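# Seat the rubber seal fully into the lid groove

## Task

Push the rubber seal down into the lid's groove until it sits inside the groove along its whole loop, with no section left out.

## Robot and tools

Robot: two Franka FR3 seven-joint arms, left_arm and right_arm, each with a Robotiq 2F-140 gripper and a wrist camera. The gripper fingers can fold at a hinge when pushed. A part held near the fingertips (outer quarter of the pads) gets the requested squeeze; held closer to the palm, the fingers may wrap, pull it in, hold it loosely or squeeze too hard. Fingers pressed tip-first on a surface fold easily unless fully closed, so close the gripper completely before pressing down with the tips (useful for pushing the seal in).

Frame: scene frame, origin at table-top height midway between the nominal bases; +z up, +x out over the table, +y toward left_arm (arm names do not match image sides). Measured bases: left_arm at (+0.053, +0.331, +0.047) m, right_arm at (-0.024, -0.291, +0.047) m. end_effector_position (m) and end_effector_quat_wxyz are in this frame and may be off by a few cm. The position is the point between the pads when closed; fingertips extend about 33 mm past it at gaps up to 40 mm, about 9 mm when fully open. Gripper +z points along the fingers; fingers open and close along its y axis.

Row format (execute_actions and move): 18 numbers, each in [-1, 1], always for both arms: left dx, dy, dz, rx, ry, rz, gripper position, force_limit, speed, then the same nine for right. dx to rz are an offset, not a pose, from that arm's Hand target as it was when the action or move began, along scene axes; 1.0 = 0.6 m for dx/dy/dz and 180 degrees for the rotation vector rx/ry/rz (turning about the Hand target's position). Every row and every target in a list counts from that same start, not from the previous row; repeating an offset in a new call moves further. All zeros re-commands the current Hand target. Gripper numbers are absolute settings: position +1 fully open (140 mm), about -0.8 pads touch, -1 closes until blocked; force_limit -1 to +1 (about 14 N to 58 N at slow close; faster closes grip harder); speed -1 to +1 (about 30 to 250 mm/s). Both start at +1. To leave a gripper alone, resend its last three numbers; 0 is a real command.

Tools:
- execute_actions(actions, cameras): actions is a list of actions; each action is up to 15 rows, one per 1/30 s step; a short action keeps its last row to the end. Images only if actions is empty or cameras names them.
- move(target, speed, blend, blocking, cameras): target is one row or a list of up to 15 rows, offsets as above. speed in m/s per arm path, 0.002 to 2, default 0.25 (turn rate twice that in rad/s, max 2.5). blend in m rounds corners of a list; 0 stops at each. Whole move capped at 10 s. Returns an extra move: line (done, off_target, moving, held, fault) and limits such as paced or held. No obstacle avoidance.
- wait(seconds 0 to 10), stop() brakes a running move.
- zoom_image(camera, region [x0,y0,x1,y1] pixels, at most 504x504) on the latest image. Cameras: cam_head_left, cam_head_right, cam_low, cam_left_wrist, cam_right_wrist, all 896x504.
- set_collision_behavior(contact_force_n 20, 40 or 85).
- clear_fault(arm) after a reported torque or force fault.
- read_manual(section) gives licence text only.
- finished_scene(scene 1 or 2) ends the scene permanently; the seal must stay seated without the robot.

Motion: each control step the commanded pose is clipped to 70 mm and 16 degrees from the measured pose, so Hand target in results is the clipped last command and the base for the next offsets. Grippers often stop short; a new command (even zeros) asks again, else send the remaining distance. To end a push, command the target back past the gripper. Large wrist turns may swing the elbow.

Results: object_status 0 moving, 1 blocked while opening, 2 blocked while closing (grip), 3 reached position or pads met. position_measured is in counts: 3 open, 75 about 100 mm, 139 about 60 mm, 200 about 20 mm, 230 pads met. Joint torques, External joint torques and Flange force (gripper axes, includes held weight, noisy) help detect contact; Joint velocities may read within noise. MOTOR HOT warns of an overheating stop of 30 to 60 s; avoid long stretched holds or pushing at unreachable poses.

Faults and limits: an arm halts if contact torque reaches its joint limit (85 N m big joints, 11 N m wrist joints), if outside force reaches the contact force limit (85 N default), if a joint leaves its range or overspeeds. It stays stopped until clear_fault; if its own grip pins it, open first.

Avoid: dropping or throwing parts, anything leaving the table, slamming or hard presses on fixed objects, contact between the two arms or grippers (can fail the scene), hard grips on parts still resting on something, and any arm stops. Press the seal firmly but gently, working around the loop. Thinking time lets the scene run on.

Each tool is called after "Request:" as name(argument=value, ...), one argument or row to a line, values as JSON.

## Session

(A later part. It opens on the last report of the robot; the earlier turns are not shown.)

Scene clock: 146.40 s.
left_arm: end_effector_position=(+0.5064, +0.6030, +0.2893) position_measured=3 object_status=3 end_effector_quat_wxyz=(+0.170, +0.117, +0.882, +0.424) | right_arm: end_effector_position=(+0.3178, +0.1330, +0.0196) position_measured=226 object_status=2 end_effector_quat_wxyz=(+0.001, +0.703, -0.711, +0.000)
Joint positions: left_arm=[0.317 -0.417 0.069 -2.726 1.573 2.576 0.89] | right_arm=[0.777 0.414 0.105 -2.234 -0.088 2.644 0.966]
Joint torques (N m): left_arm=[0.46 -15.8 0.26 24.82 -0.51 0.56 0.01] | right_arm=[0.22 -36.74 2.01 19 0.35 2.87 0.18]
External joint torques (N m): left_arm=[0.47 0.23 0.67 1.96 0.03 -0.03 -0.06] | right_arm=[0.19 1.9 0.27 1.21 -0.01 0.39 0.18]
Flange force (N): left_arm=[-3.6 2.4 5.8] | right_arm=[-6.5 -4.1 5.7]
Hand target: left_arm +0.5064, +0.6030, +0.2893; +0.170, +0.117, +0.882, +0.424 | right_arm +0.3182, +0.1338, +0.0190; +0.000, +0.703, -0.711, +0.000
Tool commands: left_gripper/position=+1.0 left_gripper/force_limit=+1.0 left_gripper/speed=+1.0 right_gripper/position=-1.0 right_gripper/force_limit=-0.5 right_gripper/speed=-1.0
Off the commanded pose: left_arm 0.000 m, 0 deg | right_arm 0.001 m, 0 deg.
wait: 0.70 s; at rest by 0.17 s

Gripped. Lift to see the hang, above the lid's near end.

Request:
move(
  target=[
    [0,0,0,0,0,0,1,1,1,0.03,0,0.45,0,0,0,-1,-0.5,-1],
    [0,0,0,0,0,0,1,1,1,-0.03,-0.3,0.48,0,0,0,-1,-0.5,-1],
  ],
  speed=0.15,
  cameras=["all"],
)

Scene clock: 154.07 s.
left_arm: end_effector_position=(+0.5064, +0.6030, +0.2893) position_measured=3 object_status=3 end_effector_quat_wxyz=(+0.170, +0.117, +0.882, +0.424) | right_arm: end_effector_position=(+0.3007, -0.0452, +0.3065) position_measured=226 object_status=2 end_effector_quat_wxyz=(-0.001, +0.700, -0.714, -0.001)
Joint positions: left_arm=[0.317 -0.417 0.069 -2.726 1.573 2.576 0.89] | right_arm=[0.684 -0.462 -0.037 -2.436 -0.016 1.976 0.681]
Joint velocities: left_arm=[within noise] | right_arm=[0 -0.001 -0.001 0 -0.001 0 -0.007]
Joint torques (N m): left_arm=[0.47 -15.75 0.22 24.74 -0.52 0.57 0.03] | right_arm=[0.26 -15.38 -0.03 24.53 0.18 2.45 -0.2]
External joint torques (N m): left_arm=[0.42 0.31 0.56 1.86 0.03 0 -0.04] | right_arm=[0.22 0.74 -0.15 0.02 -0.51 -0.05 -0.2]
Flange force (N): left_arm=[-3.7 2.2 5.7] | right_arm=[-0.9 -2.4 0.3]
Hand target: left_arm +0.5064, +0.6030, +0.2893; +0.170, +0.117, +0.882, +0.424 | right_arm +0.3002, -0.0462, +0.3070; +0.000, +0.703, -0.711, +0.000
Off the commanded pose: left_arm 0.000 m, 0 deg | right_arm 0.001 m, 0 deg.
move: done

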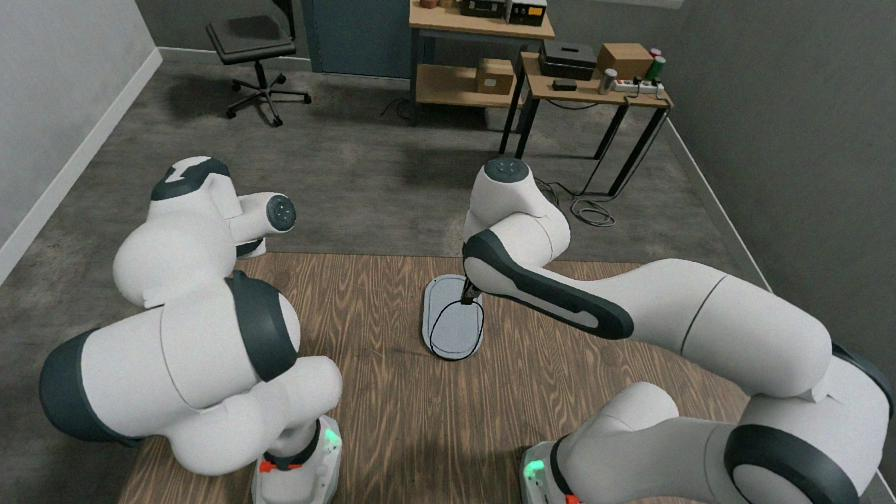

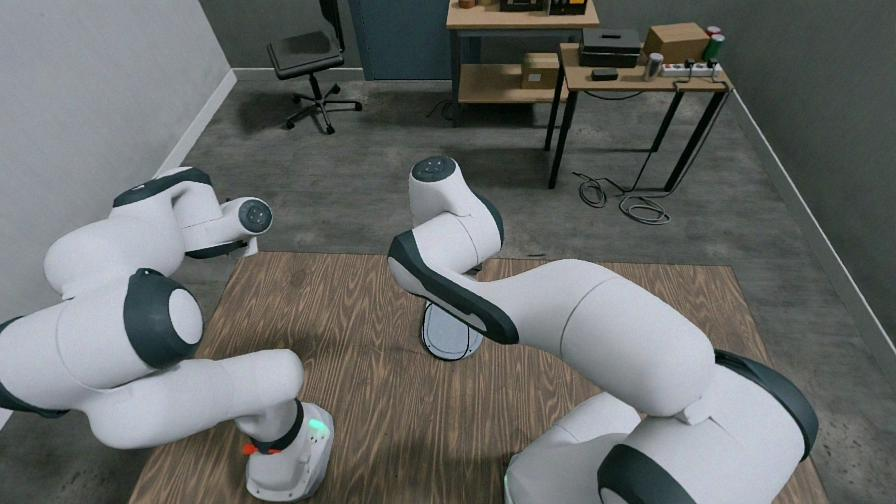

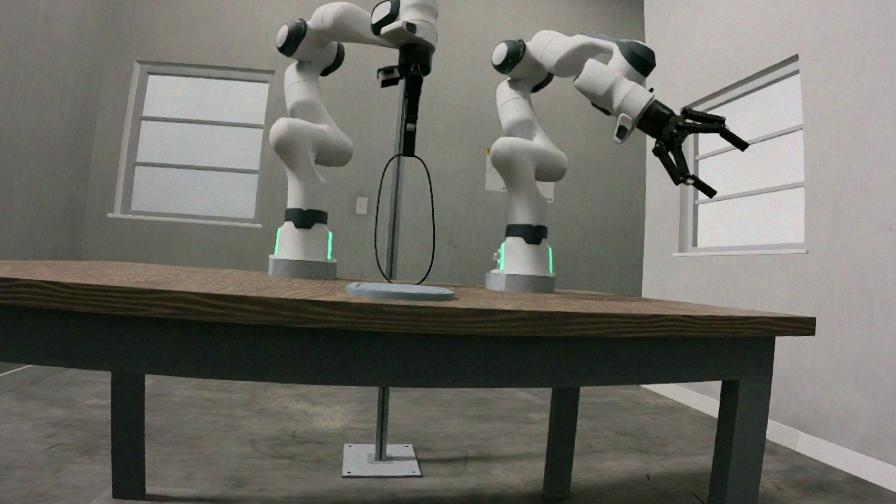

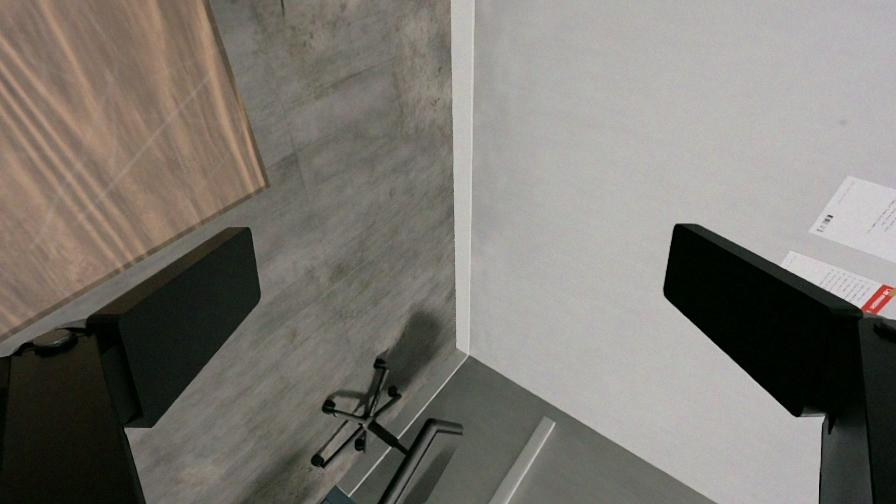

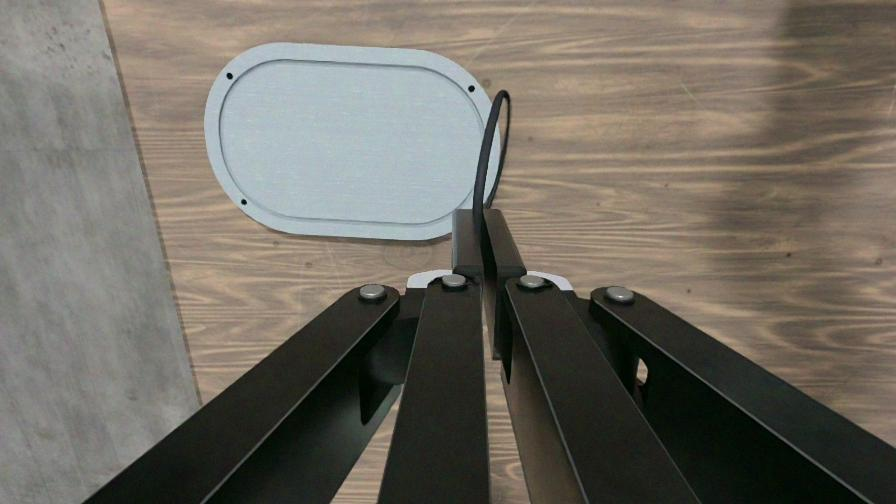

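Request:
move(
  target=[
    [0,0,0,0,0,0,1,1,1,-0.035,-0.006,-0.03,0,0,0,-1,-0.5,-1],
    [0,0,0,0,0,0,1,1,1,0.172,-0.006,-0.087,0,0,0,-1,-0.5,-1],
    [0,0,0,0,0,0,1,1,1,0.31,-0.006,-0.24,0,0,0,-1,-0.5,-1],
    [0,0,0,0,0,0,1,1,1,0.355,-0.006,-0.405,0,0,0,-1,-0.5,-1],
  ],
  speed=0.12,
  blend=[0,0.02,0.02,0],
  cameras=["all"],
)

Scene clock: 169.40 s.
left_arm: end_effector_position=(+0.5064, +0.6030, +0.2893) position_measured=3 object_status=3 end_effector_quat_wxyz=(+0.170, +0.117, +0.882, +0.424) | right_arm: end_effector_position=(+0.5118, -0.0503, +0.0639) position_measured=226 object_status=2 end_effector_quat_wxyz=(+0.001, +0.701, -0.713, +0.000)
Joint positions: left_arm=[0.317 -0.417 0.069 -2.726 1.573 2.576 0.89] | right_arm=[0.563 0.413 -0.145 -2.078 0.093 2.483 0.376]
Joint velocities: left_arm=[within noise] | right_arm=[-0.001 0 0.002 0 0 0.004 -0.005]
Joint torques (N m): left_arm=[0.44 -15.75 0.25 24.79 -0.51 0.57 0.01] | right_arm=[0.06 -39.57 -0.64 21.37 0.68 2.9 -0.01]
External joint torques (N m): left_arm=[0.44 0.31 0.64 1.9 0.04 -0.02 -0.07] | right_arm=[0.03 1.42 0.91 1.16 0.23 0.39 -0.01]
Flange force (N): left_arm=[-3.7 2.2 6.0] | right_arm=[-3.4 -6.6 3.9]
Hand target: left_arm +0.5064, +0.6030, +0.2893; +0.170, +0.117, +0.882, +0.424 | right_arm +0.5132, -0.0498, +0.0640; +0.000, +0.703, -0.711, +0.000
Off the commanded pose: left_arm 0.000 m, 0 deg | right_arm 0.001 m, 0 deg.
move: done

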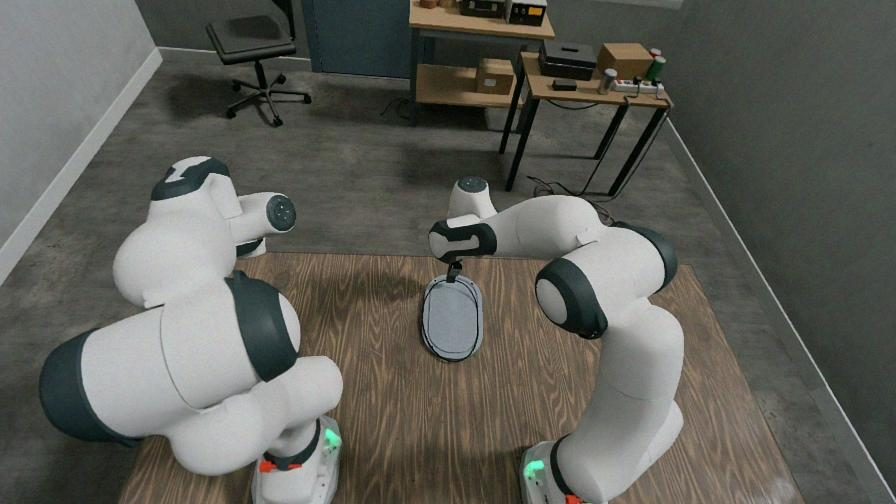

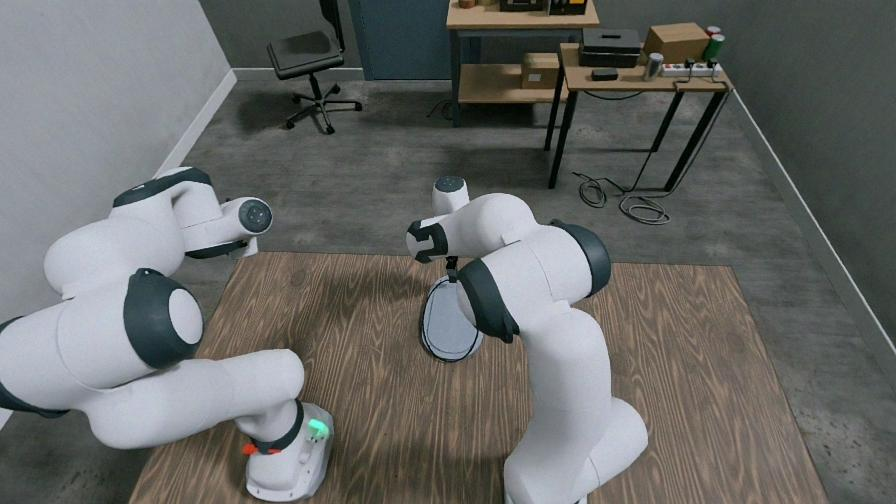

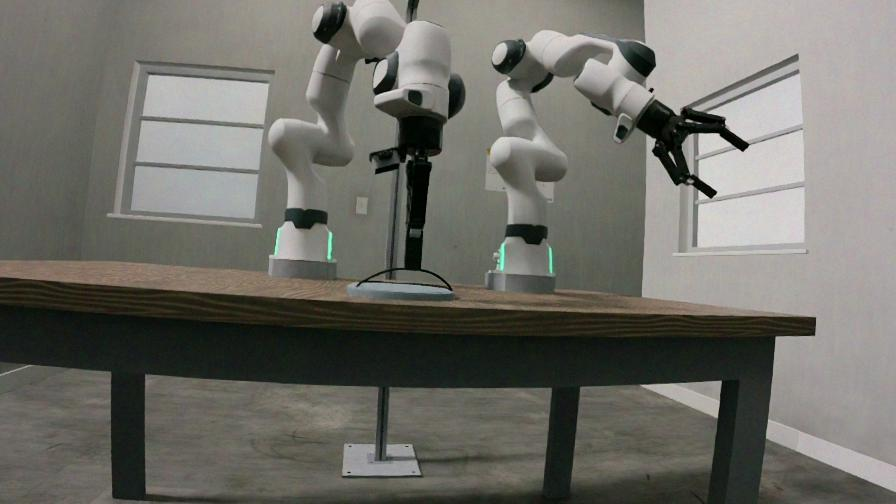

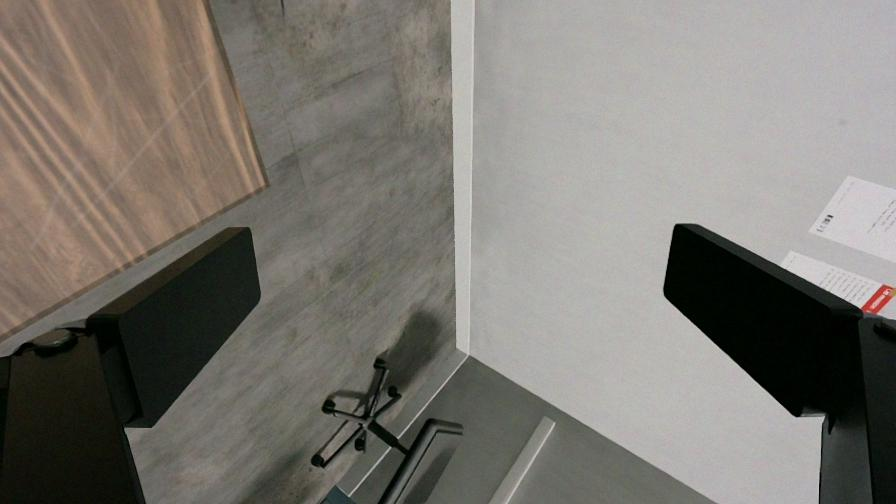

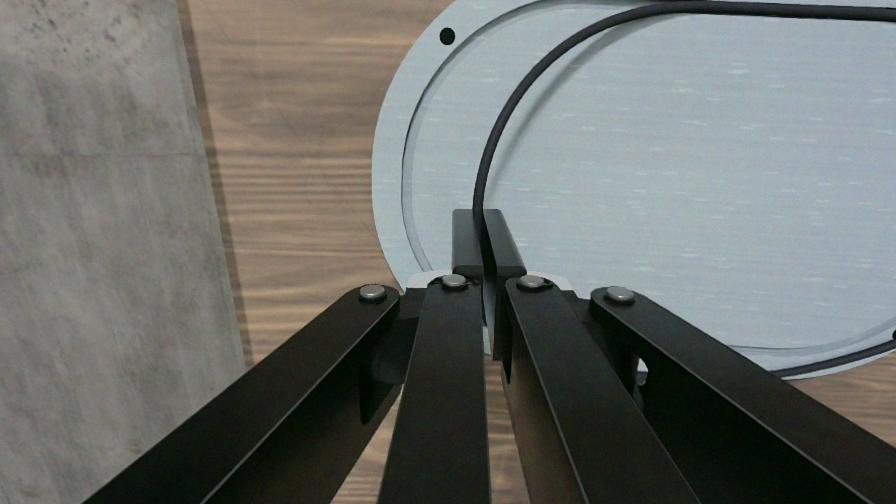

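Request:
move(
  target=[
    [0,0,0,0,0,0,1,1,1,0.038,-0.003,0,0,0,0,-1,-0.5,-1],
    [0,0,0,0,0,0,1,1,1,0.033,-0.003,-0.021,0,0,0,-1,-0.5,-1],
    [0,0,0,0,0,0,1,1,1,0.033,-0.003,-0.021,0,0,0,-0.6,-0.5,-1],
    [0,0,0,0,0,0,1,1,1,0.033,-0.003,0.1,0,0,0,-0.6,-0.5,-1],
    [0,0,0,0,0,0,1,1,1,-0.15,-0.003,0.45,0,0,-0.49,-1,-1,-1],
  ],
  speed=[0.06,0.04,0.05,0.06,0.3],
  cameras=["cam_right_wrist"],
)

Scene clock: 184.23 s.
left_arm: end_effector_position=(+0.5064, +0.6030, +0.2893) position_measured=3 object_status=3 end_effector_quat_wxyz=(+0.170, +0.117, +0.882, +0.424) | right_arm: end_effector_position=(+0.4232, -0.0504, +0.3343) position_measured=230 object_status=3 end_effector_quat_wxyz=(+0.001, -0.011, +1.000, +0.002)
Joint positions: left_arm=[0.317 -0.417 0.069 -2.726 1.573 2.576 0.89] | right_arm=[0.659 -0.166 -0.159 -2.082 -0.026 1.92 2.063]
Joint torques (N m): left_arm=[0.52 -15.79 0.23 24.82 -0.5 0.57 0.01] | right_arm=[-0.31 -24.69 1.31 25.19 0.33 2.39 0.25]
External joint torques (N m): left_arm=[0.5 0.26 0.62 1.95 0.05 -0.01 -0.06] | right_arm=[-0.41 1.85 0.53 0.47 -0.5 -0.07 0.25]
Flange force (N): left_arm=[-3.6 2.3 5.9] | right_arm=[-5.8 3.7 -0.4]
Hand target: left_arm +0.5064, +0.6030, +0.2893; +0.170, +0.117, +0.882, +0.424 | right_arm +0.4232, -0.0516, +0.3340; +0.000, -0.009, +1.000, +0.000
Off the commanded pose: left_arm 0.000 m, 0 deg | right_arm 0.001 m, 0 deg.
move: done
Images, in order (width x height): cam_right_wrist 896x504.

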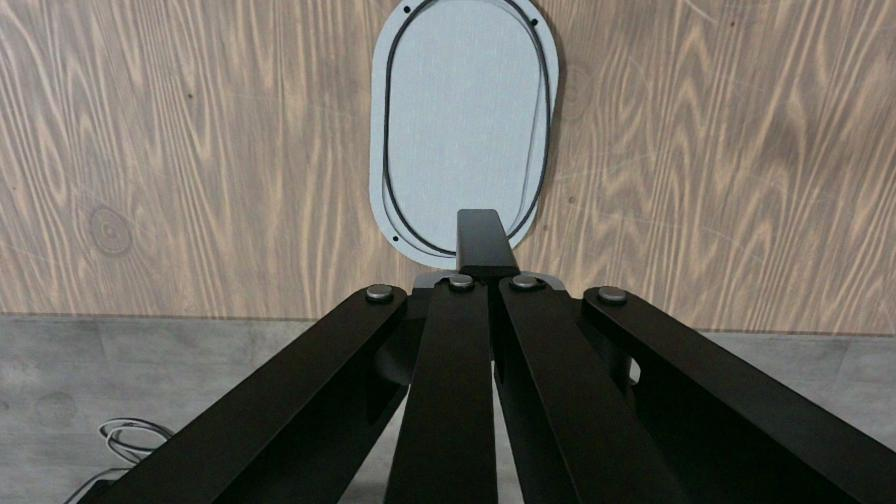

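Request:
move(
  target=[0,0,0,0,0,0,1,1,1,-0.2,0.0,-0.25,0,0,0,-1,-1,-1],
  cameras=["cam_right_wrist"],
)

Scene clock: 188.90 s.
left_arm: end_effector_position=(+0.5064, +0.6030, +0.2893) position_measured=3 object_status=3 end_effector_quat_wxyz=(+0.170, +0.117, +0.882, +0.424) | right_arm: end_effector_position=(+0.3025, -0.0524, +0.1832) position_measured=230 object_status=3 end_effector_quat_wxyz=(-0.001, -0.013, +1.000, -0.002)
Joint positions: left_arm=[0.317 -0.417 0.069 -2.726 1.573 2.576 0.89] | right_arm=[0.684 -0.309 -0.056 -2.638 -0.027 2.324 2.197]
Joint velocities: left_arm=[within noise] | right_arm=[0 0 0.001 0 -0.001 0.002 0.007]
Joint torques (N m): left_arm=[0.48 -15.78 0.22 24.75 -0.51 0.58 0.01] | right_arm=[-0.58 -18.02 0.96 22.29 1.08 2.78 0.22]
External joint torques (N m): left_arm=[0.45 0.22 0.59 1.92 0.04 0 -0.07] | right_arm=[-0.55 0.92 0.88 0.24 0.44 0.35 0.22]
Flange force (N): left_arm=[-3.6 2.3 5.6] | right_arm=[-2.2 3.2 2.5]
Hand target: left_arm +0.5064, +0.6030, +0.2893; +0.170, +0.117, +0.882, +0.424 | right_arm +0.3032, -0.0516, +0.1840; +0.000, -0.009, +1.000, +0.000
Off the commanded pose: left_arm 0.000 m, 0 deg | right_arm 0.001 m, 1 deg.
move: done
Images, in order (width x height): cam_right_wrist 896x504.

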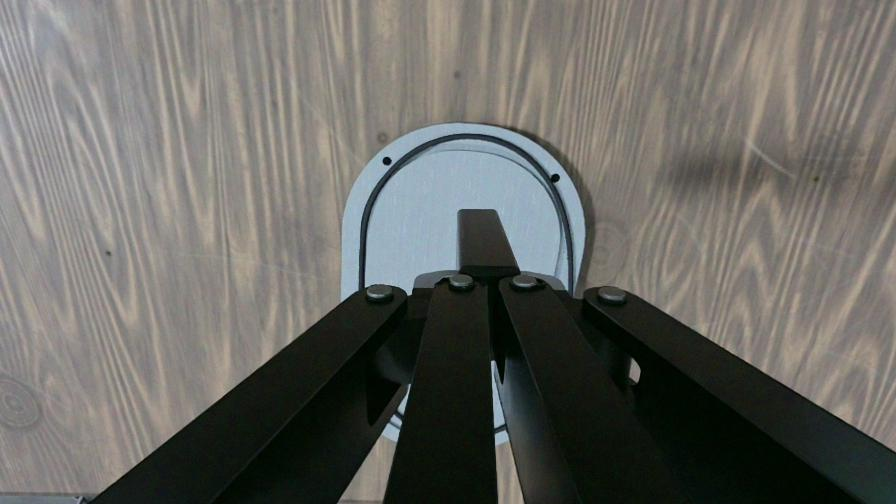

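Request:
move(
  target=[0,0,0,0,0,0,1,1,1,-0.037,0.0,-0.213,0,0,0,-1,-1,-1],
  cameras=["cam_right_wrist"],
)

Scene clock: 194.30 s.
left_arm: end_effector_position=(+0.5064, +0.6030, +0.2893) position_measured=3 object_status=3 end_effector_quat_wxyz=(+0.170, +0.117, +0.882, +0.424) | right_arm: end_effector_position=(+0.2807, -0.0528, +0.0566) position_measured=230 object_status=3 end_effector_quat_wxyz=(+0.000, -0.012, +1.000, -0.002)
Joint positions: left_arm=[0.317 -0.417 0.069 -2.726 1.573 2.576 0.89] | right_arm=[0.701 -0.022 -0.041 -2.768 -0.008 2.744 2.218]
Joint velocities: left_arm=[within noise] | right_arm=[0 0.001 0.001 0 -0.001 0.003 0.001]
Joint torques (N m): left_arm=[0.5 -15.79 0.23 24.82 -0.51 0.56 0] | right_arm=[-0.03 -21.58 0.97 17.43 0.89 2.82 0.28]
External joint torques (N m): left_arm=[0.59 0.2 0.72 1.98 0.04 -0.04 -0.08] | right_arm=[0.01 1.6 1.01 1.3 0.54 0.39 0.28]
Flange force (N): left_arm=[-3.4 2.5 5.9] | right_arm=[-4.8 6.3 6.8]
Hand target: left_arm +0.5064, +0.6030, +0.2893; +0.170, +0.117, +0.882, +0.424 | right_arm +0.2810, -0.0516, +0.0562; +0.000, -0.009, +1.000, +0.000
Off the commanded pose: left_arm 0.000 m, 0 deg | right_arm 0.001 m, 0 deg.
move: done
Images, in order (width x height): cam_right_wrist 896x504.

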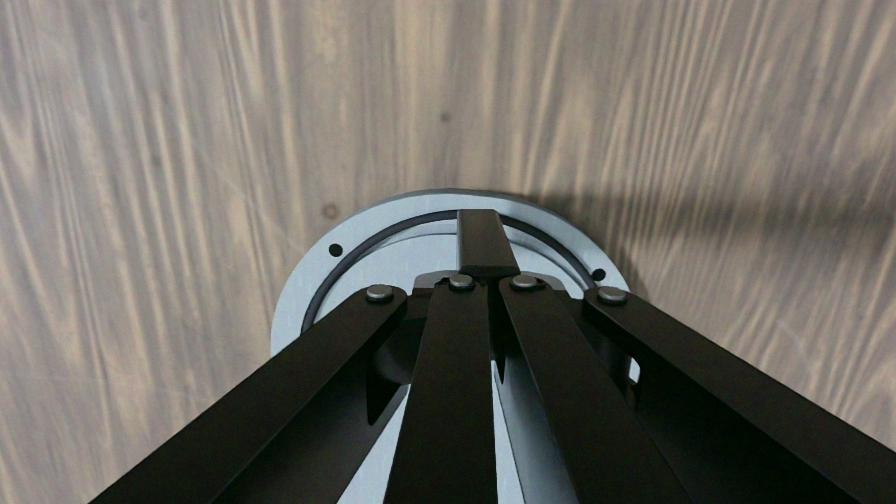

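Request:
move(
  target=[
    [0,0,0,0,0,0,1,1,1,0,0.0,-0.035,0,0,0,-1,-1,-1],
    [0,0,0,0,0,0,1,1,1,0.014,0.0,-0.035,0,0,0,-1,-1,-1],
  ],
  speed=0.03,
  cameras=["cam_right_wrist"],
)

Scene clock: 200.00 s.
left_arm: end_effector_position=(+0.5064, +0.6030, +0.2893) position_measured=3 object_status=3 end_effector_quat_wxyz=(+0.170, +0.117, +0.882, +0.424) | right_arm: end_effector_position=(+0.2920, -0.0494, +0.0379) position_measured=230 object_status=3 end_effector_quat_wxyz=(+0.004, -0.009, +1.000, +0.002)
Joint positions: left_arm=[0.317 -0.417 0.069 -2.726 1.573 2.576 0.89] | right_arm=[0.694 0.062 -0.043 -2.742 0.002 2.813 2.207]
Joint velocities: left_arm=[within noise] | right_arm=[0 0 0.003 -0.002 -0.001 0 -0.007]
Joint torques (N m): left_arm=[0.46 -15.73 0.23 24.8 -0.51 0.56 -0.02] | right_arm=[-0.38 -21.94 0.87 15.38 0.9 2.28 -0.1]
External joint torques (N m): left_arm=[0.42 0.2 0.58 2.03 0.04 -0.01 -0.09] | right_arm=[-0.48 3.12 0.77 0.31 0.62 -0.17 -0.1]
Flange force (N): left_arm=[-3.8 2.2 5.8] | right_arm=[-6.5 4.4 10.7]
Hand target: left_arm +0.5064, +0.6030, +0.2893; +0.170, +0.117, +0.882, +0.424 | right_arm +0.2894, -0.0516, +0.0352; +0.000, -0.009, +1.000, +0.000
Off the commanded pose: left_arm 0.000 m, 0 deg | right_arm 0.004 m, 1 deg.
move: off_target (right_arm)
Images, in order (width x height): cam_right_wrist 896x504.

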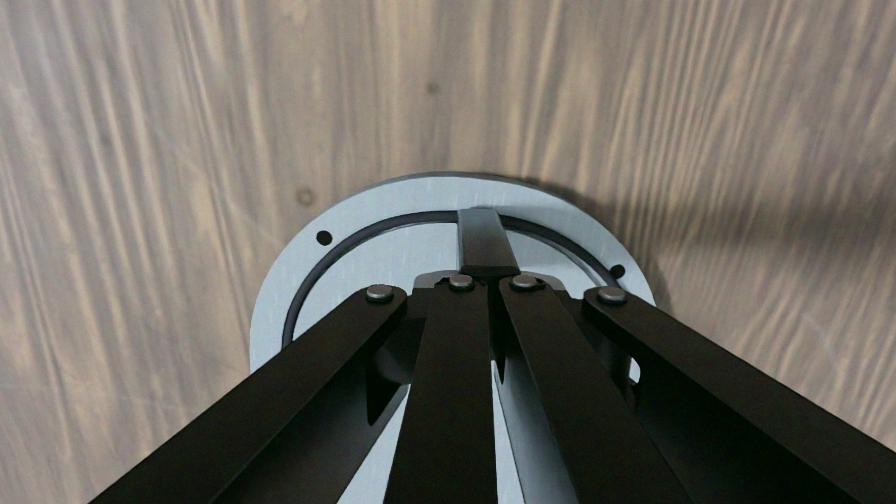

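Request:
move(
  target=[
    [0,0,0,0,0,0,1,1,1,-0.013,-0.015,-0.025,0,0,0,-1,-1,-1],
    [0,0,0,0,0,0,1,1,1,0.0,0,0.06,0,0,0,-1,-1,-1],
  ],
  speed=0.03,
  cameras=["cam_right_wrist"],
)

Scene clock: 206.43 s.
left_arm: end_effector_position=(+0.5064, +0.6030, +0.2893) position_measured=3 object_status=3 end_effector_quat_wxyz=(+0.170, +0.117, +0.882, +0.424) | right_arm: end_effector_position=(+0.2893, -0.0519, +0.0702) position_measured=230 object_status=3 end_effector_quat_wxyz=(+0.000, -0.010, +1.000, +0.000)
Joint positions: left_arm=[0.317 -0.417 0.069 -2.726 1.573 2.576 0.89] | right_arm=[0.689 -0.05 -0.042 -2.747 -0.004 2.697 2.206]
Joint velocities: left_arm=[within noise] | right_arm=[0 0 -0.001 0 0 -0.005 0.001]
Joint torques (N m): left_arm=[0.45 -15.76 0.27 24.77 -0.51 0.55 0.01] | right_arm=[-0.2 -22.51 0.95 18.14 -0.1 2.38 0.23]
External joint torques (N m): left_arm=[0.43 0.12 0.65 2.02 0.04 -0.03 -0.06] | right_arm=[-0.3 0.7 0.85 1.03 -0.47 -0.09 0.23]
Flange force (N): left_arm=[-3.6 2.5 5.4] | right_arm=[-3.2 3.9 1.7]
Hand target: left_arm +0.5064, +0.6030, +0.2893; +0.170, +0.117, +0.882, +0.424 | right_arm +0.2894, -0.0516, +0.0712; +0.000, -0.009, +1.000, +0.000
Off the commanded pose: left_arm 0.000 m, 0 deg | right_arm 0.001 m, 0 deg.
move: done
Images, in order (width x height): cam_right_wrist 896x504.

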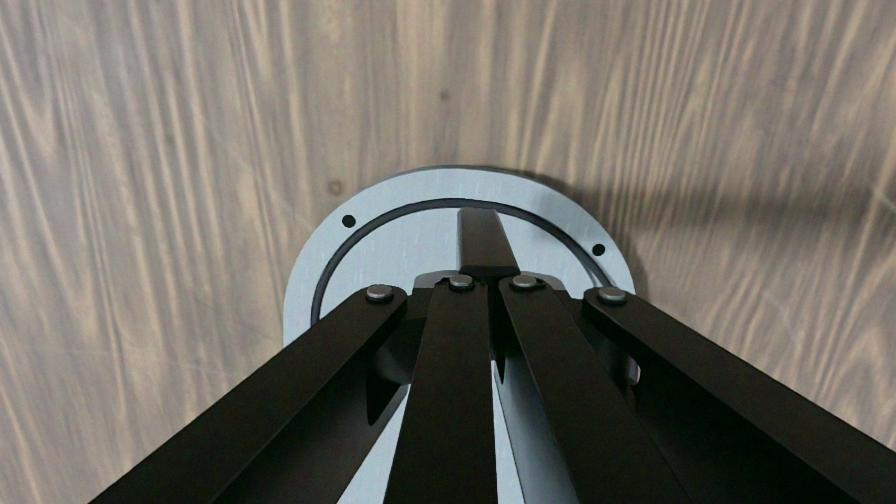

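Request:
move(
  target=[
    [0,0,0,0,0,0,1,1,1,0.0,-0.047,-0.03,0,0,0,-1,-1,-1],
    [0,0,0,0,0,0,1,1,1,-0.012,-0.065,-0.075,0,0,0,-1,-1,-1],
    [0,0,0,0,0,0,1,1,1,0.0,-0.047,-0.03,0,0,0,-1,-1,-1],
    [0,0,0,0,0,0,1,1,1,0.018,-0.092,-0.03,0,0,0,-1,-1,-1],
    [0,0,0,0,0,0,1,1,1,0.006,-0.108,-0.075,0,0,0,-1,-1,-1],
    [0,0,0,0,0,0,1,1,1,0.018,-0.092,-0.03,0,0,0,-1,-1,-1],
    [0,0,0,0,0,0,1,1,1,0.03,-0.05,0.02,0,0,0,-1,-1,-1],
  ],
  speed=0.05,
  cameras=["cam_right_wrist"],
)

Scene clock: 223.90 s.
left_arm: end_effector_position=(+0.5064, +0.6030, +0.2893) position_measured=3 object_status=3 end_effector_quat_wxyz=(+0.170, +0.117, +0.882, +0.424) | right_arm: end_effector_position=(+0.3071, -0.0817, +0.0822) position_measured=230 object_status=3 end_effector_quat_wxyz=(+0.000, -0.011, +1.000, +0.000)
Joint positions: left_arm=[0.317 -0.417 0.069 -2.726 1.573 2.576 0.89] | right_arm=[0.642 -0.094 -0.085 -2.753 -0.017 2.659 2.125]
Joint velocities: left_arm=[within noise] | right_arm=[-0.001 0 0.001 -0.001 0.001 -0.004 0.005]
Joint torques (N m): left_arm=[0.43 -15.84 0.23 24.78 -0.5 0.58 0.07] | right_arm=[-0.27 -21.41 1.04 18.84 0.08 2.34 0.26]
External joint torques (N m): left_arm=[0.44 0.19 0.63 1.92 0.05 -0.01 0] | right_arm=[-0.26 0.82 0.95 1.15 -0.33 -0.12 0.26]
Flange force (N): left_arm=[-3.5 2.5 5.4] | right_arm=[-3.9 4.2 1.6]
Hand target: left_arm +0.5064, +0.6030, +0.2893; +0.170, +0.117, +0.882, +0.424 | right_arm +0.3074, -0.0816, +0.0832; +0.000, -0.009, +1.000, +0.000
Off the commanded pose: left_arm 0.000 m, 0 deg | right_arm 0.001 m, 0 deg.
move: done
Images, in order (width x height): cam_right_wrist 896x504.

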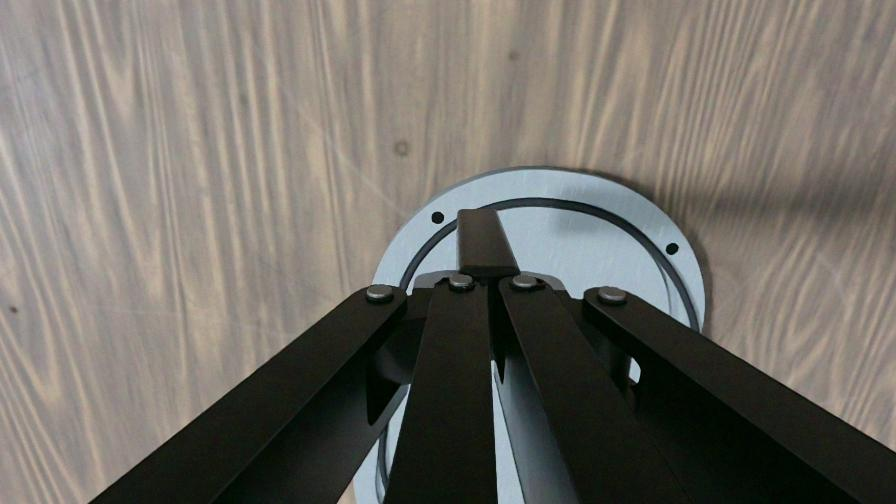

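Request:
move(
  target=[
    [0,0,0,0,0,0,1,1,1,-0.018,0.09,-0.04,0,0,0,-1,-1,-1],
    [0,0,0,0,0,0,1,1,1,-0.03,0.075,-0.094,0,0,0,-1,-1,-1],
    [0,0,0,0,0,0,1,1,1,-0.018,0.09,-0.05,0,0,0,-1,-1,-1],
    [0,0,0,0,0,0,1,1,1,0.01,0.12,-0.05,0,0,0,-1,-1,-1],
    [0,0,0,0,0,0,1,1,1,0.008,0.115,-0.085,0,0,0,-1,-1,-1],
    [0,0,0,0,0,0,1,1,1,0.014,0.103,-0.085,0,0,0,-1,-1,-1],
    [0,0,0,0,0,0,1,1,1,0.004,0.093,-0.096,0,0,0,-1,-1,-1],
    [0,0,0,0,0,0,1,1,1,0.016,0.105,-0.05,0,0,0,-1,-1,-1],
    [0,0,0,0,0,0,1,1,1,0.03,0.1,0.02,0,0,0,-1,-1,-1],
  ],
  speed=0.05,
  cameras=["cam_right_wrist"],
)

Scene clock: 242.17 s.
left_arm: end_effector_position=(+0.5064, +0.6030, +0.2893) position_measured=3 object_status=3 end_effector_quat_wxyz=(+0.170, +0.117, +0.882, +0.424) | right_arm: end_effector_position=(+0.3248, -0.0207, +0.0942) position_measured=230 object_status=3 end_effector_quat_wxyz=(+0.000, -0.007, +1.000, +0.000)
Joint positions: left_arm=[0.317 -0.417 0.069 -2.726 1.573 2.576 0.89] | right_arm=[0.68 -0.003 -0.024 -2.593 0.001 2.59 2.215]
Joint velocities: left_arm=[within noise] | right_arm=[-0.001 -0.001 -0.001 0 0.001 -0.004 -0.002]
Joint torques (N m): left_arm=[0.43 -15.76 0.21 24.83 -0.51 0.58 -0.01] | right_arm=[-0.43 -25.58 0.05 19.71 -0.01 2.39 -0.22]
External joint torques (N m): left_arm=[0.46 0.1 0.64 2.09 0.04 0 -0.08] | right_arm=[-0.45 0.88 0.03 1 -0.47 -0.05 -0.22]
Flange force (N): left_arm=[-3.6 2.5 5.7] | right_arm=[-4.9 2.5 1.8]
Hand target: left_arm +0.5064, +0.6030, +0.2893; +0.170, +0.117, +0.882, +0.424 | right_arm +0.3254, -0.0216, +0.0952; +0.000, -0.009, +1.000, +0.000
Off the commanded pose: left_arm 0.000 m, 0 deg | right_arm 0.001 m, 0 deg.
move: done
Images, in order (width x height): cam_right_wrist 896x504.

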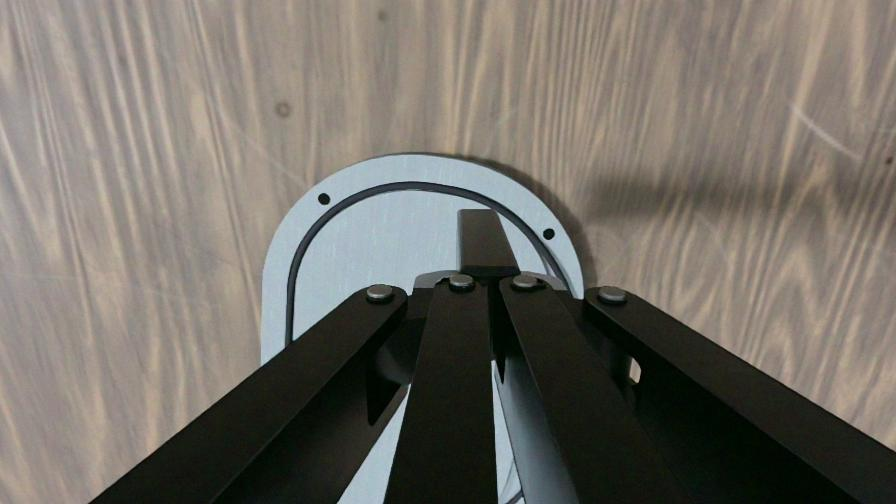

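Request:
move(
  target=[0,0,0,0,0,0,1,1,1,0.375,-0.055,0.03,0,0,0,-1,-1,-1],
  cameras=["cam_right_wrist"],
)

Scene clock: 247.53 s.
left_arm: end_effector_position=(+0.5064, +0.6030, +0.2893) position_measured=3 object_status=3 end_effector_quat_wxyz=(+0.170, +0.117, +0.882, +0.424) | right_arm: end_effector_position=(+0.5511, -0.0536, +0.1145) position_measured=230 object_status=3 end_effector_quat_wxyz=(+0.002, -0.006, +1.000, +0.001)
Joint positions: left_arm=[0.317 -0.417 0.069 -2.726 1.573 2.576 0.89] | right_arm=[0.455 0.4 -0.071 -1.938 0.039 2.341 1.924]
Joint velocities: left_arm=[within noise] | right_arm=[0.001 0 0.002 0.001 -0.001 -0.001 -0.005]
Joint torques (N m): left_arm=[0.48 -15.82 0.17 24.76 -0.51 0.57 0.02] | right_arm=[-0.66 -40.34 0.62 22.99 0.45 2.4 -0.05]
External joint torques (N m): left_arm=[0.51 0.1 0.6 1.99 0.03 -0.02 -0.05] | right_arm=[-0.77 2.4 1.06 0.92 -0.16 -0.06 -0.05]
Flange force (N): left_arm=[-3.5 2.5 5.3] | right_arm=[-9.8 3.3 3.6]
Hand target: left_arm +0.5064, +0.6030, +0.2893; +0.170, +0.117, +0.882, +0.424 | right_arm +0.5504, -0.0546, +0.1132; +0.000, -0.009, +1.000, +0.000
Off the commanded pose: left_arm 0.000 m, 0 deg | right_arm 0.002 m, 0 deg.
move: done
Images, in order (width x height): cam_right_wrist 896x504.

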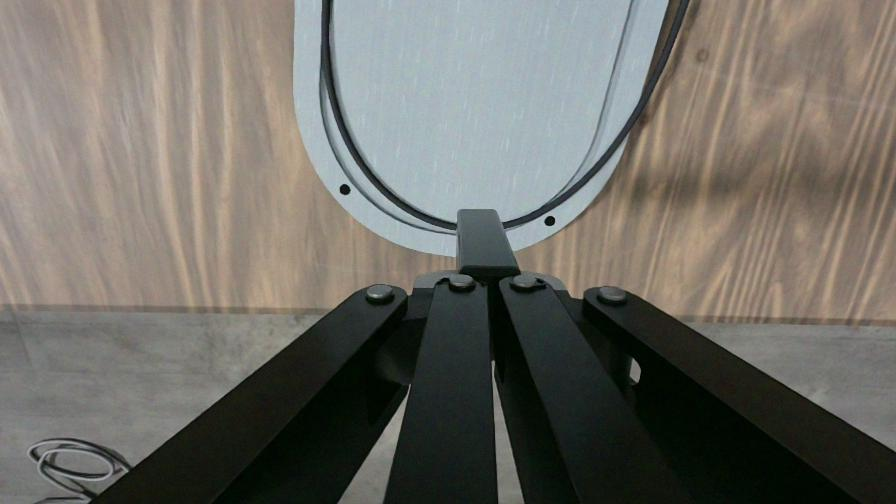

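Request:
move(
  target=[
    [0,0,0,0,0,0,1,1,1,0.015,-0.005,-0.08,0,0,0,-1,-1,-1],
    [0,0,0,0,0,0,1,1,1,0.01,-0.01,-0.117,0,0,0,-1,-1,-1],
  ],
  speed=[0.1,0.03],
  cameras=["cam_right_wrist"],
)

Scene clock: 258.07 s.
left_arm: end_effector_position=(+0.5064, +0.6030, +0.2893) position_measured=3 object_status=3 end_effector_quat_wxyz=(+0.170, +0.117, +0.882, +0.424) | right_arm: end_effector_position=(+0.5560, -0.0606, +0.0439) position_measured=230 object_status=3 end_effector_quat_wxyz=(+0.000, -0.009, +1.000, -0.001)
Joint positions: left_arm=[0.317 -0.417 0.069 -2.726 1.573 2.576 0.89] | right_arm=[0.431 0.535 -0.057 -1.931 0.043 2.463 1.905]
Joint velocities: left_arm=[within noise] | right_arm=[0 0 -0.001 0.001 0.001 0.003 0]
Joint torques (N m): left_arm=[0.53 -15.72 0.24 24.79 -0.51 0.56 0.04] | right_arm=[-0.74 -43.02 0.72 20.98 0.78 2.77 -0.11]
External joint torques (N m): left_arm=[0.48 0.41 0.59 1.83 0.05 -0.01 -0.03] | right_arm=[-0.88 1.83 1.1 0.5 0.25 0.34 -0.11]
Flange force (N): left_arm=[-3.8 2.1 6.1] | right_arm=[-6.1 1.0 4.5]
Hand target: left_arm +0.5064, +0.6030, +0.2893; +0.170, +0.117, +0.882, +0.424 | right_arm +0.5564, -0.0606, +0.0430; +0.000, -0.009, +1.000, +0.000
Off the commanded pose: left_arm 0.000 m, 0 deg | right_arm 0.001 m, 0 deg.
move: done
Images, in order (width x height): cam_right_wrist 896x504.

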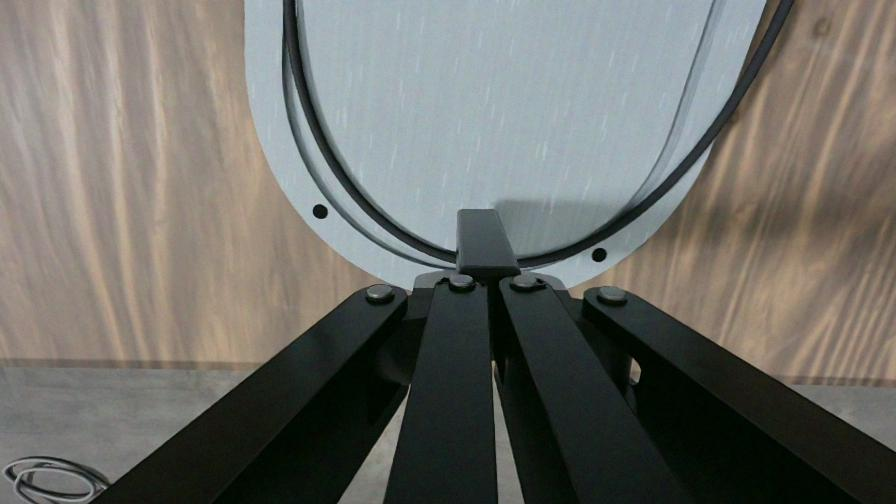

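Request:
move(
  target=[
    [0,0,0,0,0,0,1,1,1,0.008,-0.008,-0.025,0,0,0,-1,-1,-1],
    [0,0,0,0,0,0,1,1,1,0.022,-0.008,-0.025,0,0,0,-1,-1,-1],
  ],
  speed=0.03,
  cameras=["cam_right_wrist"],
)

Scene clock: 264.83 s.
left_arm: end_effector_position=(+0.5064, +0.6030, +0.2893) position_measured=3 object_status=3 end_effector_quat_wxyz=(+0.170, +0.117, +0.882, +0.424) | right_arm: end_effector_position=(+0.5707, -0.0643, +0.0298) position_measured=230 object_status=3 end_effector_quat_wxyz=(+0.003, -0.008, +1.000, +0.000)
Joint positions: left_arm=[0.317 -0.417 0.069 -2.726 1.573 2.576 0.89] | right_arm=[0.409 0.588 -0.05 -1.885 0.043 2.476 1.893]
Joint torques (N m): left_arm=[0.46 -15.77 0.19 24.79 -0.5 0.56 -0.03] | right_arm=[-1.05 -43.91 0.62 21.02 0.55 2.4 -0.05]
External joint torques (N m): left_arm=[0.4 0.17 0.52 2.01 0.05 -0.01 -0.1] | right_arm=[-1.21 2.13 0.87 0.66 0.03 -0.04 -0.05]
Flange force (N): left_arm=[-3.8 2.1 5.7] | right_arm=[-8.2 1.3 4.5]
Hand target: left_arm +0.5064, +0.6030, +0.2893; +0.170, +0.117, +0.882, +0.424 | right_arm +0.5696, -0.0654, +0.0280; +0.000, -0.009, +1.000, +0.000
Off the commanded pose: left_arm 0.000 m, 0 deg | right_arm 0.002 m, 0 deg.
move: done
Images, in order (width x height): cam_right_wrist 896x504.

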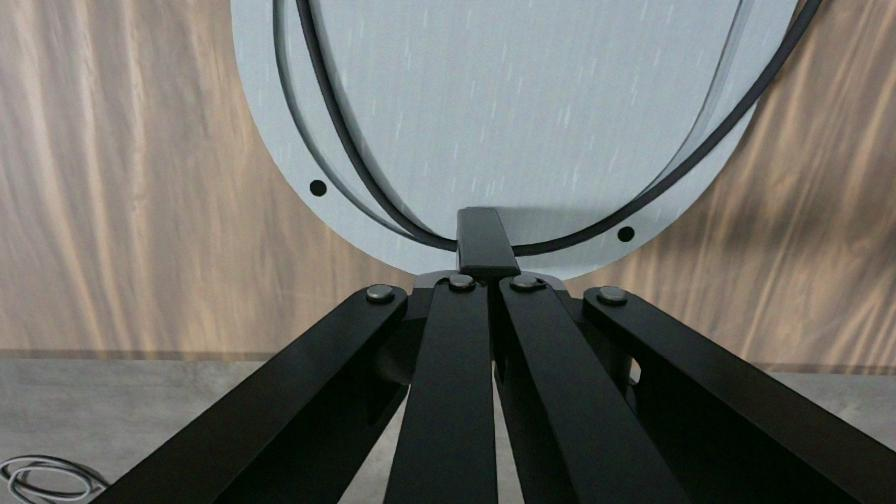

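Request:
move(
  target=[
    [0,0,0,0,0,0,1,1,1,-0.012,-0.012,-0.025,0,0,0,-1,-1,-1],
    [0,0,0,0,0,0,1,1,1,0.0,0,0.045,0,0,0,-1,-1,-1],
  ],
  speed=0.03,
  cameras=["cam_right_wrist"],
)

Scene clock: 271.63 s.
left_arm: end_effector_position=(+0.5064, +0.6030, +0.2893) position_measured=3 object_status=3 end_effector_quat_wxyz=(+0.170, +0.117, +0.882, +0.424) | right_arm: end_effector_position=(+0.5696, -0.0654, +0.0537) position_measured=230 object_status=3 end_effector_quat_wxyz=(+0.000, -0.010, +1.000, +0.000)
Joint positions: left_arm=[0.317 -0.417 0.069 -2.726 1.573 2.576 0.89] | right_arm=[0.409 0.541 -0.052 -1.889 0.042 2.43 1.887]
Joint velocities: left_arm=[within noise] | right_arm=[0.001 0 -0.002 -0.001 -0.001 -0.005 -0.001]
Joint torques (N m): left_arm=[0.5 -15.75 0.26 24.78 -0.52 0.57 0.02] | right_arm=[0.23 -43.87 -0.42 21.88 0.32 2.43 0.23]
External joint torques (N m): left_arm=[0.5 0.19 0.65 1.97 0.03 -0.02 -0.06] | right_arm=[0.44 1.58 0.16 0.97 -0.24 0 0.23]
Flange force (N): left_arm=[-3.5 2.5 5.7] | right_arm=[-7.2 3.7 3.0]
Hand target: left_arm +0.5064, +0.6030, +0.2893; +0.170, +0.117, +0.882, +0.424 | right_arm +0.5696, -0.0654, +0.0550; +0.000, -0.009, +1.000, +0.000
Off the commanded pose: left_arm 0.000 m, 0 deg | right_arm 0.001 m, 0 deg.
move: done
Images, in order (width x height): cam_right_wrist 896x504.

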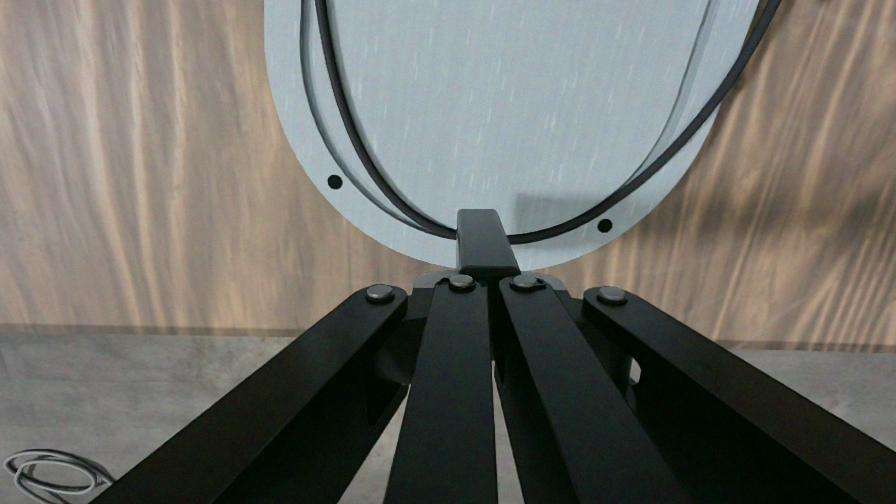

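Request:
move(
  target=[
    [0,0,0,0,0,0,1,1,1,-0.034,-0.063,-0.015,0,0,0,-1,-1,-1],
    [0,0,0,0,0,0,1,1,1,-0.04,-0.068,-0.055,0,0,0,-1,-1,-1],
    [0,0,0,0,0,0,1,1,1,-0.03,-0.085,-0.055,0,0,0,-1,-1,-1],
  ],
  speed=0.04,
  cameras=["cam_right_wrist"],
)

Scene clock: 279.93 s.
left_arm: end_effector_position=(+0.5064, +0.6030, +0.2893) position_measured=3 object_status=3 end_effector_quat_wxyz=(+0.170, +0.117, +0.882, +0.424) | right_arm: end_effector_position=(+0.5593, -0.1155, +0.0305) position_measured=230 object_status=3 end_effector_quat_wxyz=(+0.009, -0.005, +1.000, +0.003)
Joint positions: left_arm=[0.317 -0.417 0.069 -2.726 1.573 2.576 0.89] | right_arm=[0.338 0.515 -0.049 -2.017 0.042 2.551 1.825]
Joint velocities: left_arm=[within noise] | right_arm=[-0.002 0 0 0.001 0 0 -0.006]
Joint torques (N m): left_arm=[0.48 -15.82 0.26 24.79 -0.5 0.56 0.03] | right_arm=[0.4 -37.08 1.63 17.64 0.29 2.17 -0.1]
External joint torques (N m): left_arm=[0.51 0.14 0.69 2.02 0.05 -0.03 -0.04] | right_arm=[0.43 6.6 2 -2.11 -0.2 -0.33 -0.1]
Flange force (N): left_arm=[-3.5 2.6 5.6] | right_arm=[-6.2 2.7 12.9]
Hand target: left_arm +0.5064, +0.6030, +0.2893; +0.170, +0.117, +0.882, +0.424 | right_arm +0.5516, -0.1164, +0.0220; +0.000, -0.009, +1.000, +0.000
Off the commanded pose: left_arm 0.000 m, 0 deg | right_arm 0.011 m, 1 deg.
move: off_target (right_arm)
Images, in order (width x height): cam_right_wrist 896x504.

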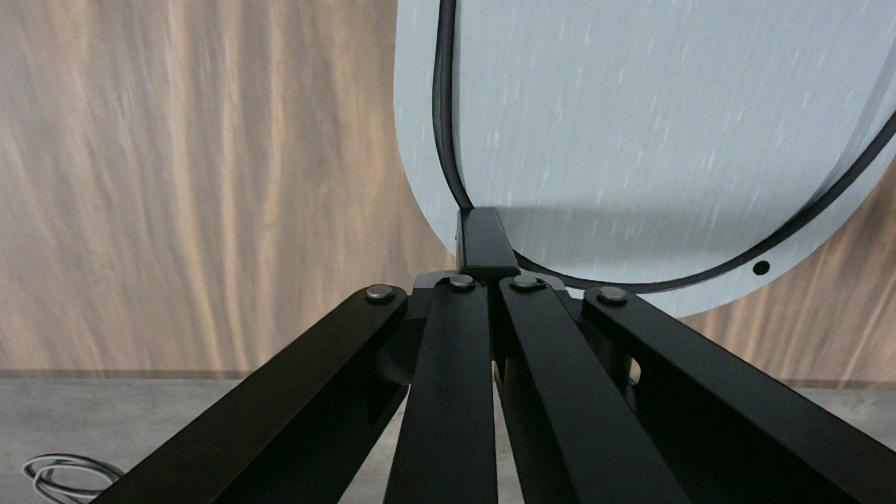

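Request:
move(
  target=[
    [0,0,0,0,0,0,1,1,1,-0.005,-0.012,-0.018,0,0,0,-1,-1,-1],
    [0,0,0,0,0,0,1,1,1,0.015,0.0,0.045,0,0,0,-1,-1,-1],
  ],
  speed=0.03,
  cameras=["cam_right_wrist"],
)

Scene clock: 286.53 s.
left_arm: end_effector_position=(+0.5064, +0.6030, +0.2893) position_measured=3 object_status=3 end_effector_quat_wxyz=(+0.170, +0.117, +0.882, +0.424) | right_arm: end_effector_position=(+0.5605, -0.1165, +0.0477) position_measured=230 object_status=3 end_effector_quat_wxyz=(+0.000, -0.010, +1.000, +0.000)
Joint positions: left_arm=[0.317 -0.417 0.069 -2.726 1.573 2.576 0.89] | right_arm=[0.337 0.492 -0.051 -1.993 0.041 2.485 1.814]
Joint velocities: left_arm=[within noise] | right_arm=[0.001 0 -0.001 -0.001 -0.001 -0.004 0]
Joint torques (N m): left_arm=[0.46 -15.8 0.21 24.8 -0.52 0.57 0.05] | right_arm=[0.29 -41.99 -0.05 21.23 0.25 2.38 0.2]
External joint torques (N m): left_arm=[0.45 0.19 0.6 1.96 0.03 -0.01 -0.02] | right_arm=[0.21 1.42 0.24 1.04 -0.26 -0.05 0.2]
Flange force (N): left_arm=[-3.6 2.5 5.5] | right_arm=[-7.1 2.8 2.8]
Hand target: left_arm +0.5064, +0.6030, +0.2893; +0.170, +0.117, +0.882, +0.424 | right_arm +0.5606, -0.1164, +0.0490; +0.000, -0.009, +1.000, +0.000
Off the commanded pose: left_arm 0.000 m, 0 deg | right_arm 0.001 m, 0 deg.
move: done
Images, in order (width x height): cam_right_wrist 896x504.

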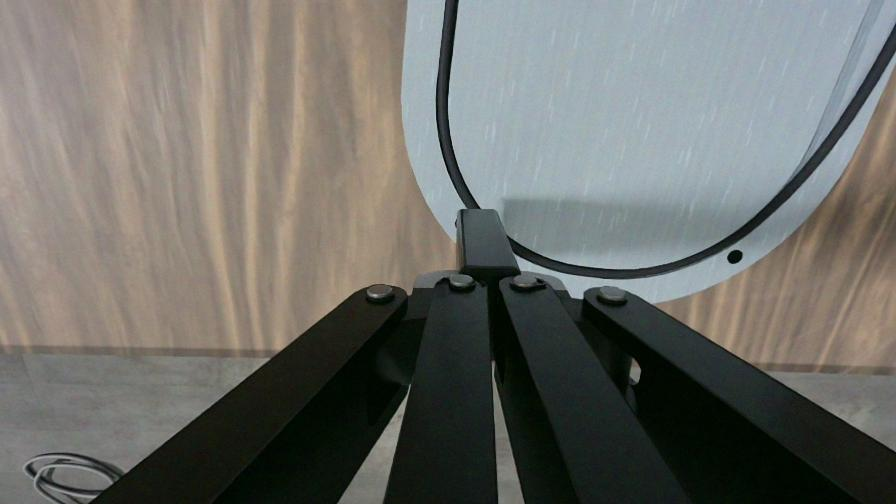

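Request:
move(
  target=[
    [0,0,0,0,0,0,1,1,1,-0.09,0.07,0.02,0,0,0,-1,-1,-1],
    [0,0,0,0,0,0,1,1,1,-0.1,0.06,-0.058,0,0,0,-1,-1,-1],
    [0,0,0,0,0,0,1,1,1,-0.33,0.06,-0.05,0,0,0,-1,-1,-1],
    [0,0,0,0,0,0,1,1,1,-0.3,0.07,0.1,0,0,0,-1,-1,-1],
    [0,0,0,0,0,0,1,1,1,-0.17,0.07,0.45,0,0,0,-1,-1,-1],
  ],
  speed=[0.1,0.05,0.08,0.1,0.25],
  cameras=["cam_right_wrist"],
)

Scene clock: 300.70 s.
left_arm: end_effector_position=(+0.5064, +0.6030, +0.2893) position_measured=3 object_status=3 end_effector_quat_wxyz=(+0.170, +0.117, +0.882, +0.424) | right_arm: end_effector_position=(+0.4591, -0.0735, +0.3199) position_measured=230 object_status=3 end_effector_quat_wxyz=(+0.002, -0.007, +1.000, +0.001)
Joint positions: left_arm=[0.317 -0.417 0.069 -2.726 1.573 2.576 0.89] | right_arm=[0.55 -0.093 -0.126 -2.04 -0.013 1.952 1.989]
Joint velocities: left_arm=[within noise] | right_arm=[-0.001 0.001 0.001 0 -0.001 -0.004 -0.002]
Joint torques (N m): left_arm=[0.45 -15.76 0.23 24.77 -0.51 0.59 -0.02] | right_arm=[-0.21 -26.93 0.48 25.2 0.82 2.43 -0.24]
External joint torques (N m): left_arm=[0.48 0.28 0.65 1.95 0.04 0 -0.1] | right_arm=[-0.22 2.12 0.18 0.64 0.02 -0.03 -0.24]
Flange force (N): left_arm=[-3.7 2.2 6.1] | right_arm=[-8.2 3.1 -0.2]
Hand target: left_arm +0.5064, +0.6030, +0.2893; +0.170, +0.117, +0.882, +0.424 | right_arm +0.4586, -0.0744, +0.3190; +0.000, -0.009, +1.000, +0.000
Off the commanded pose: left_arm 0.000 m, 0 deg | right_arm 0.001 m, 0 deg.
move: done
Images, in order (width x height): cam_right_wrist 896x504.

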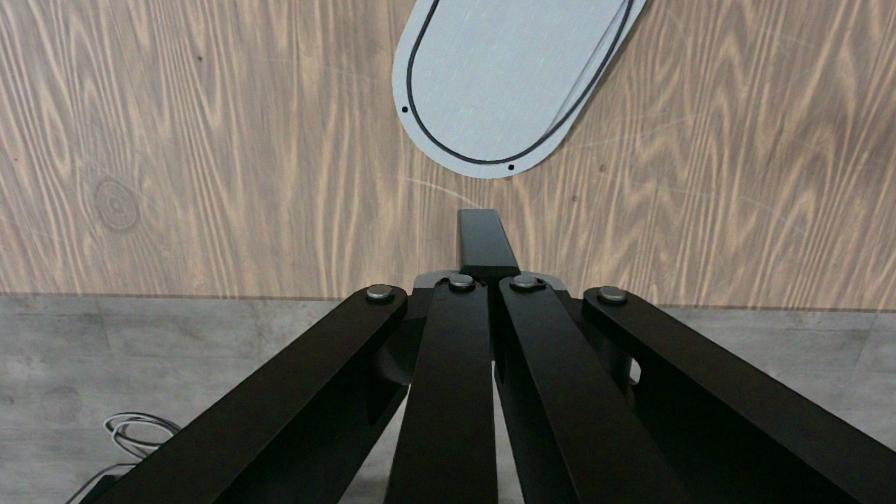

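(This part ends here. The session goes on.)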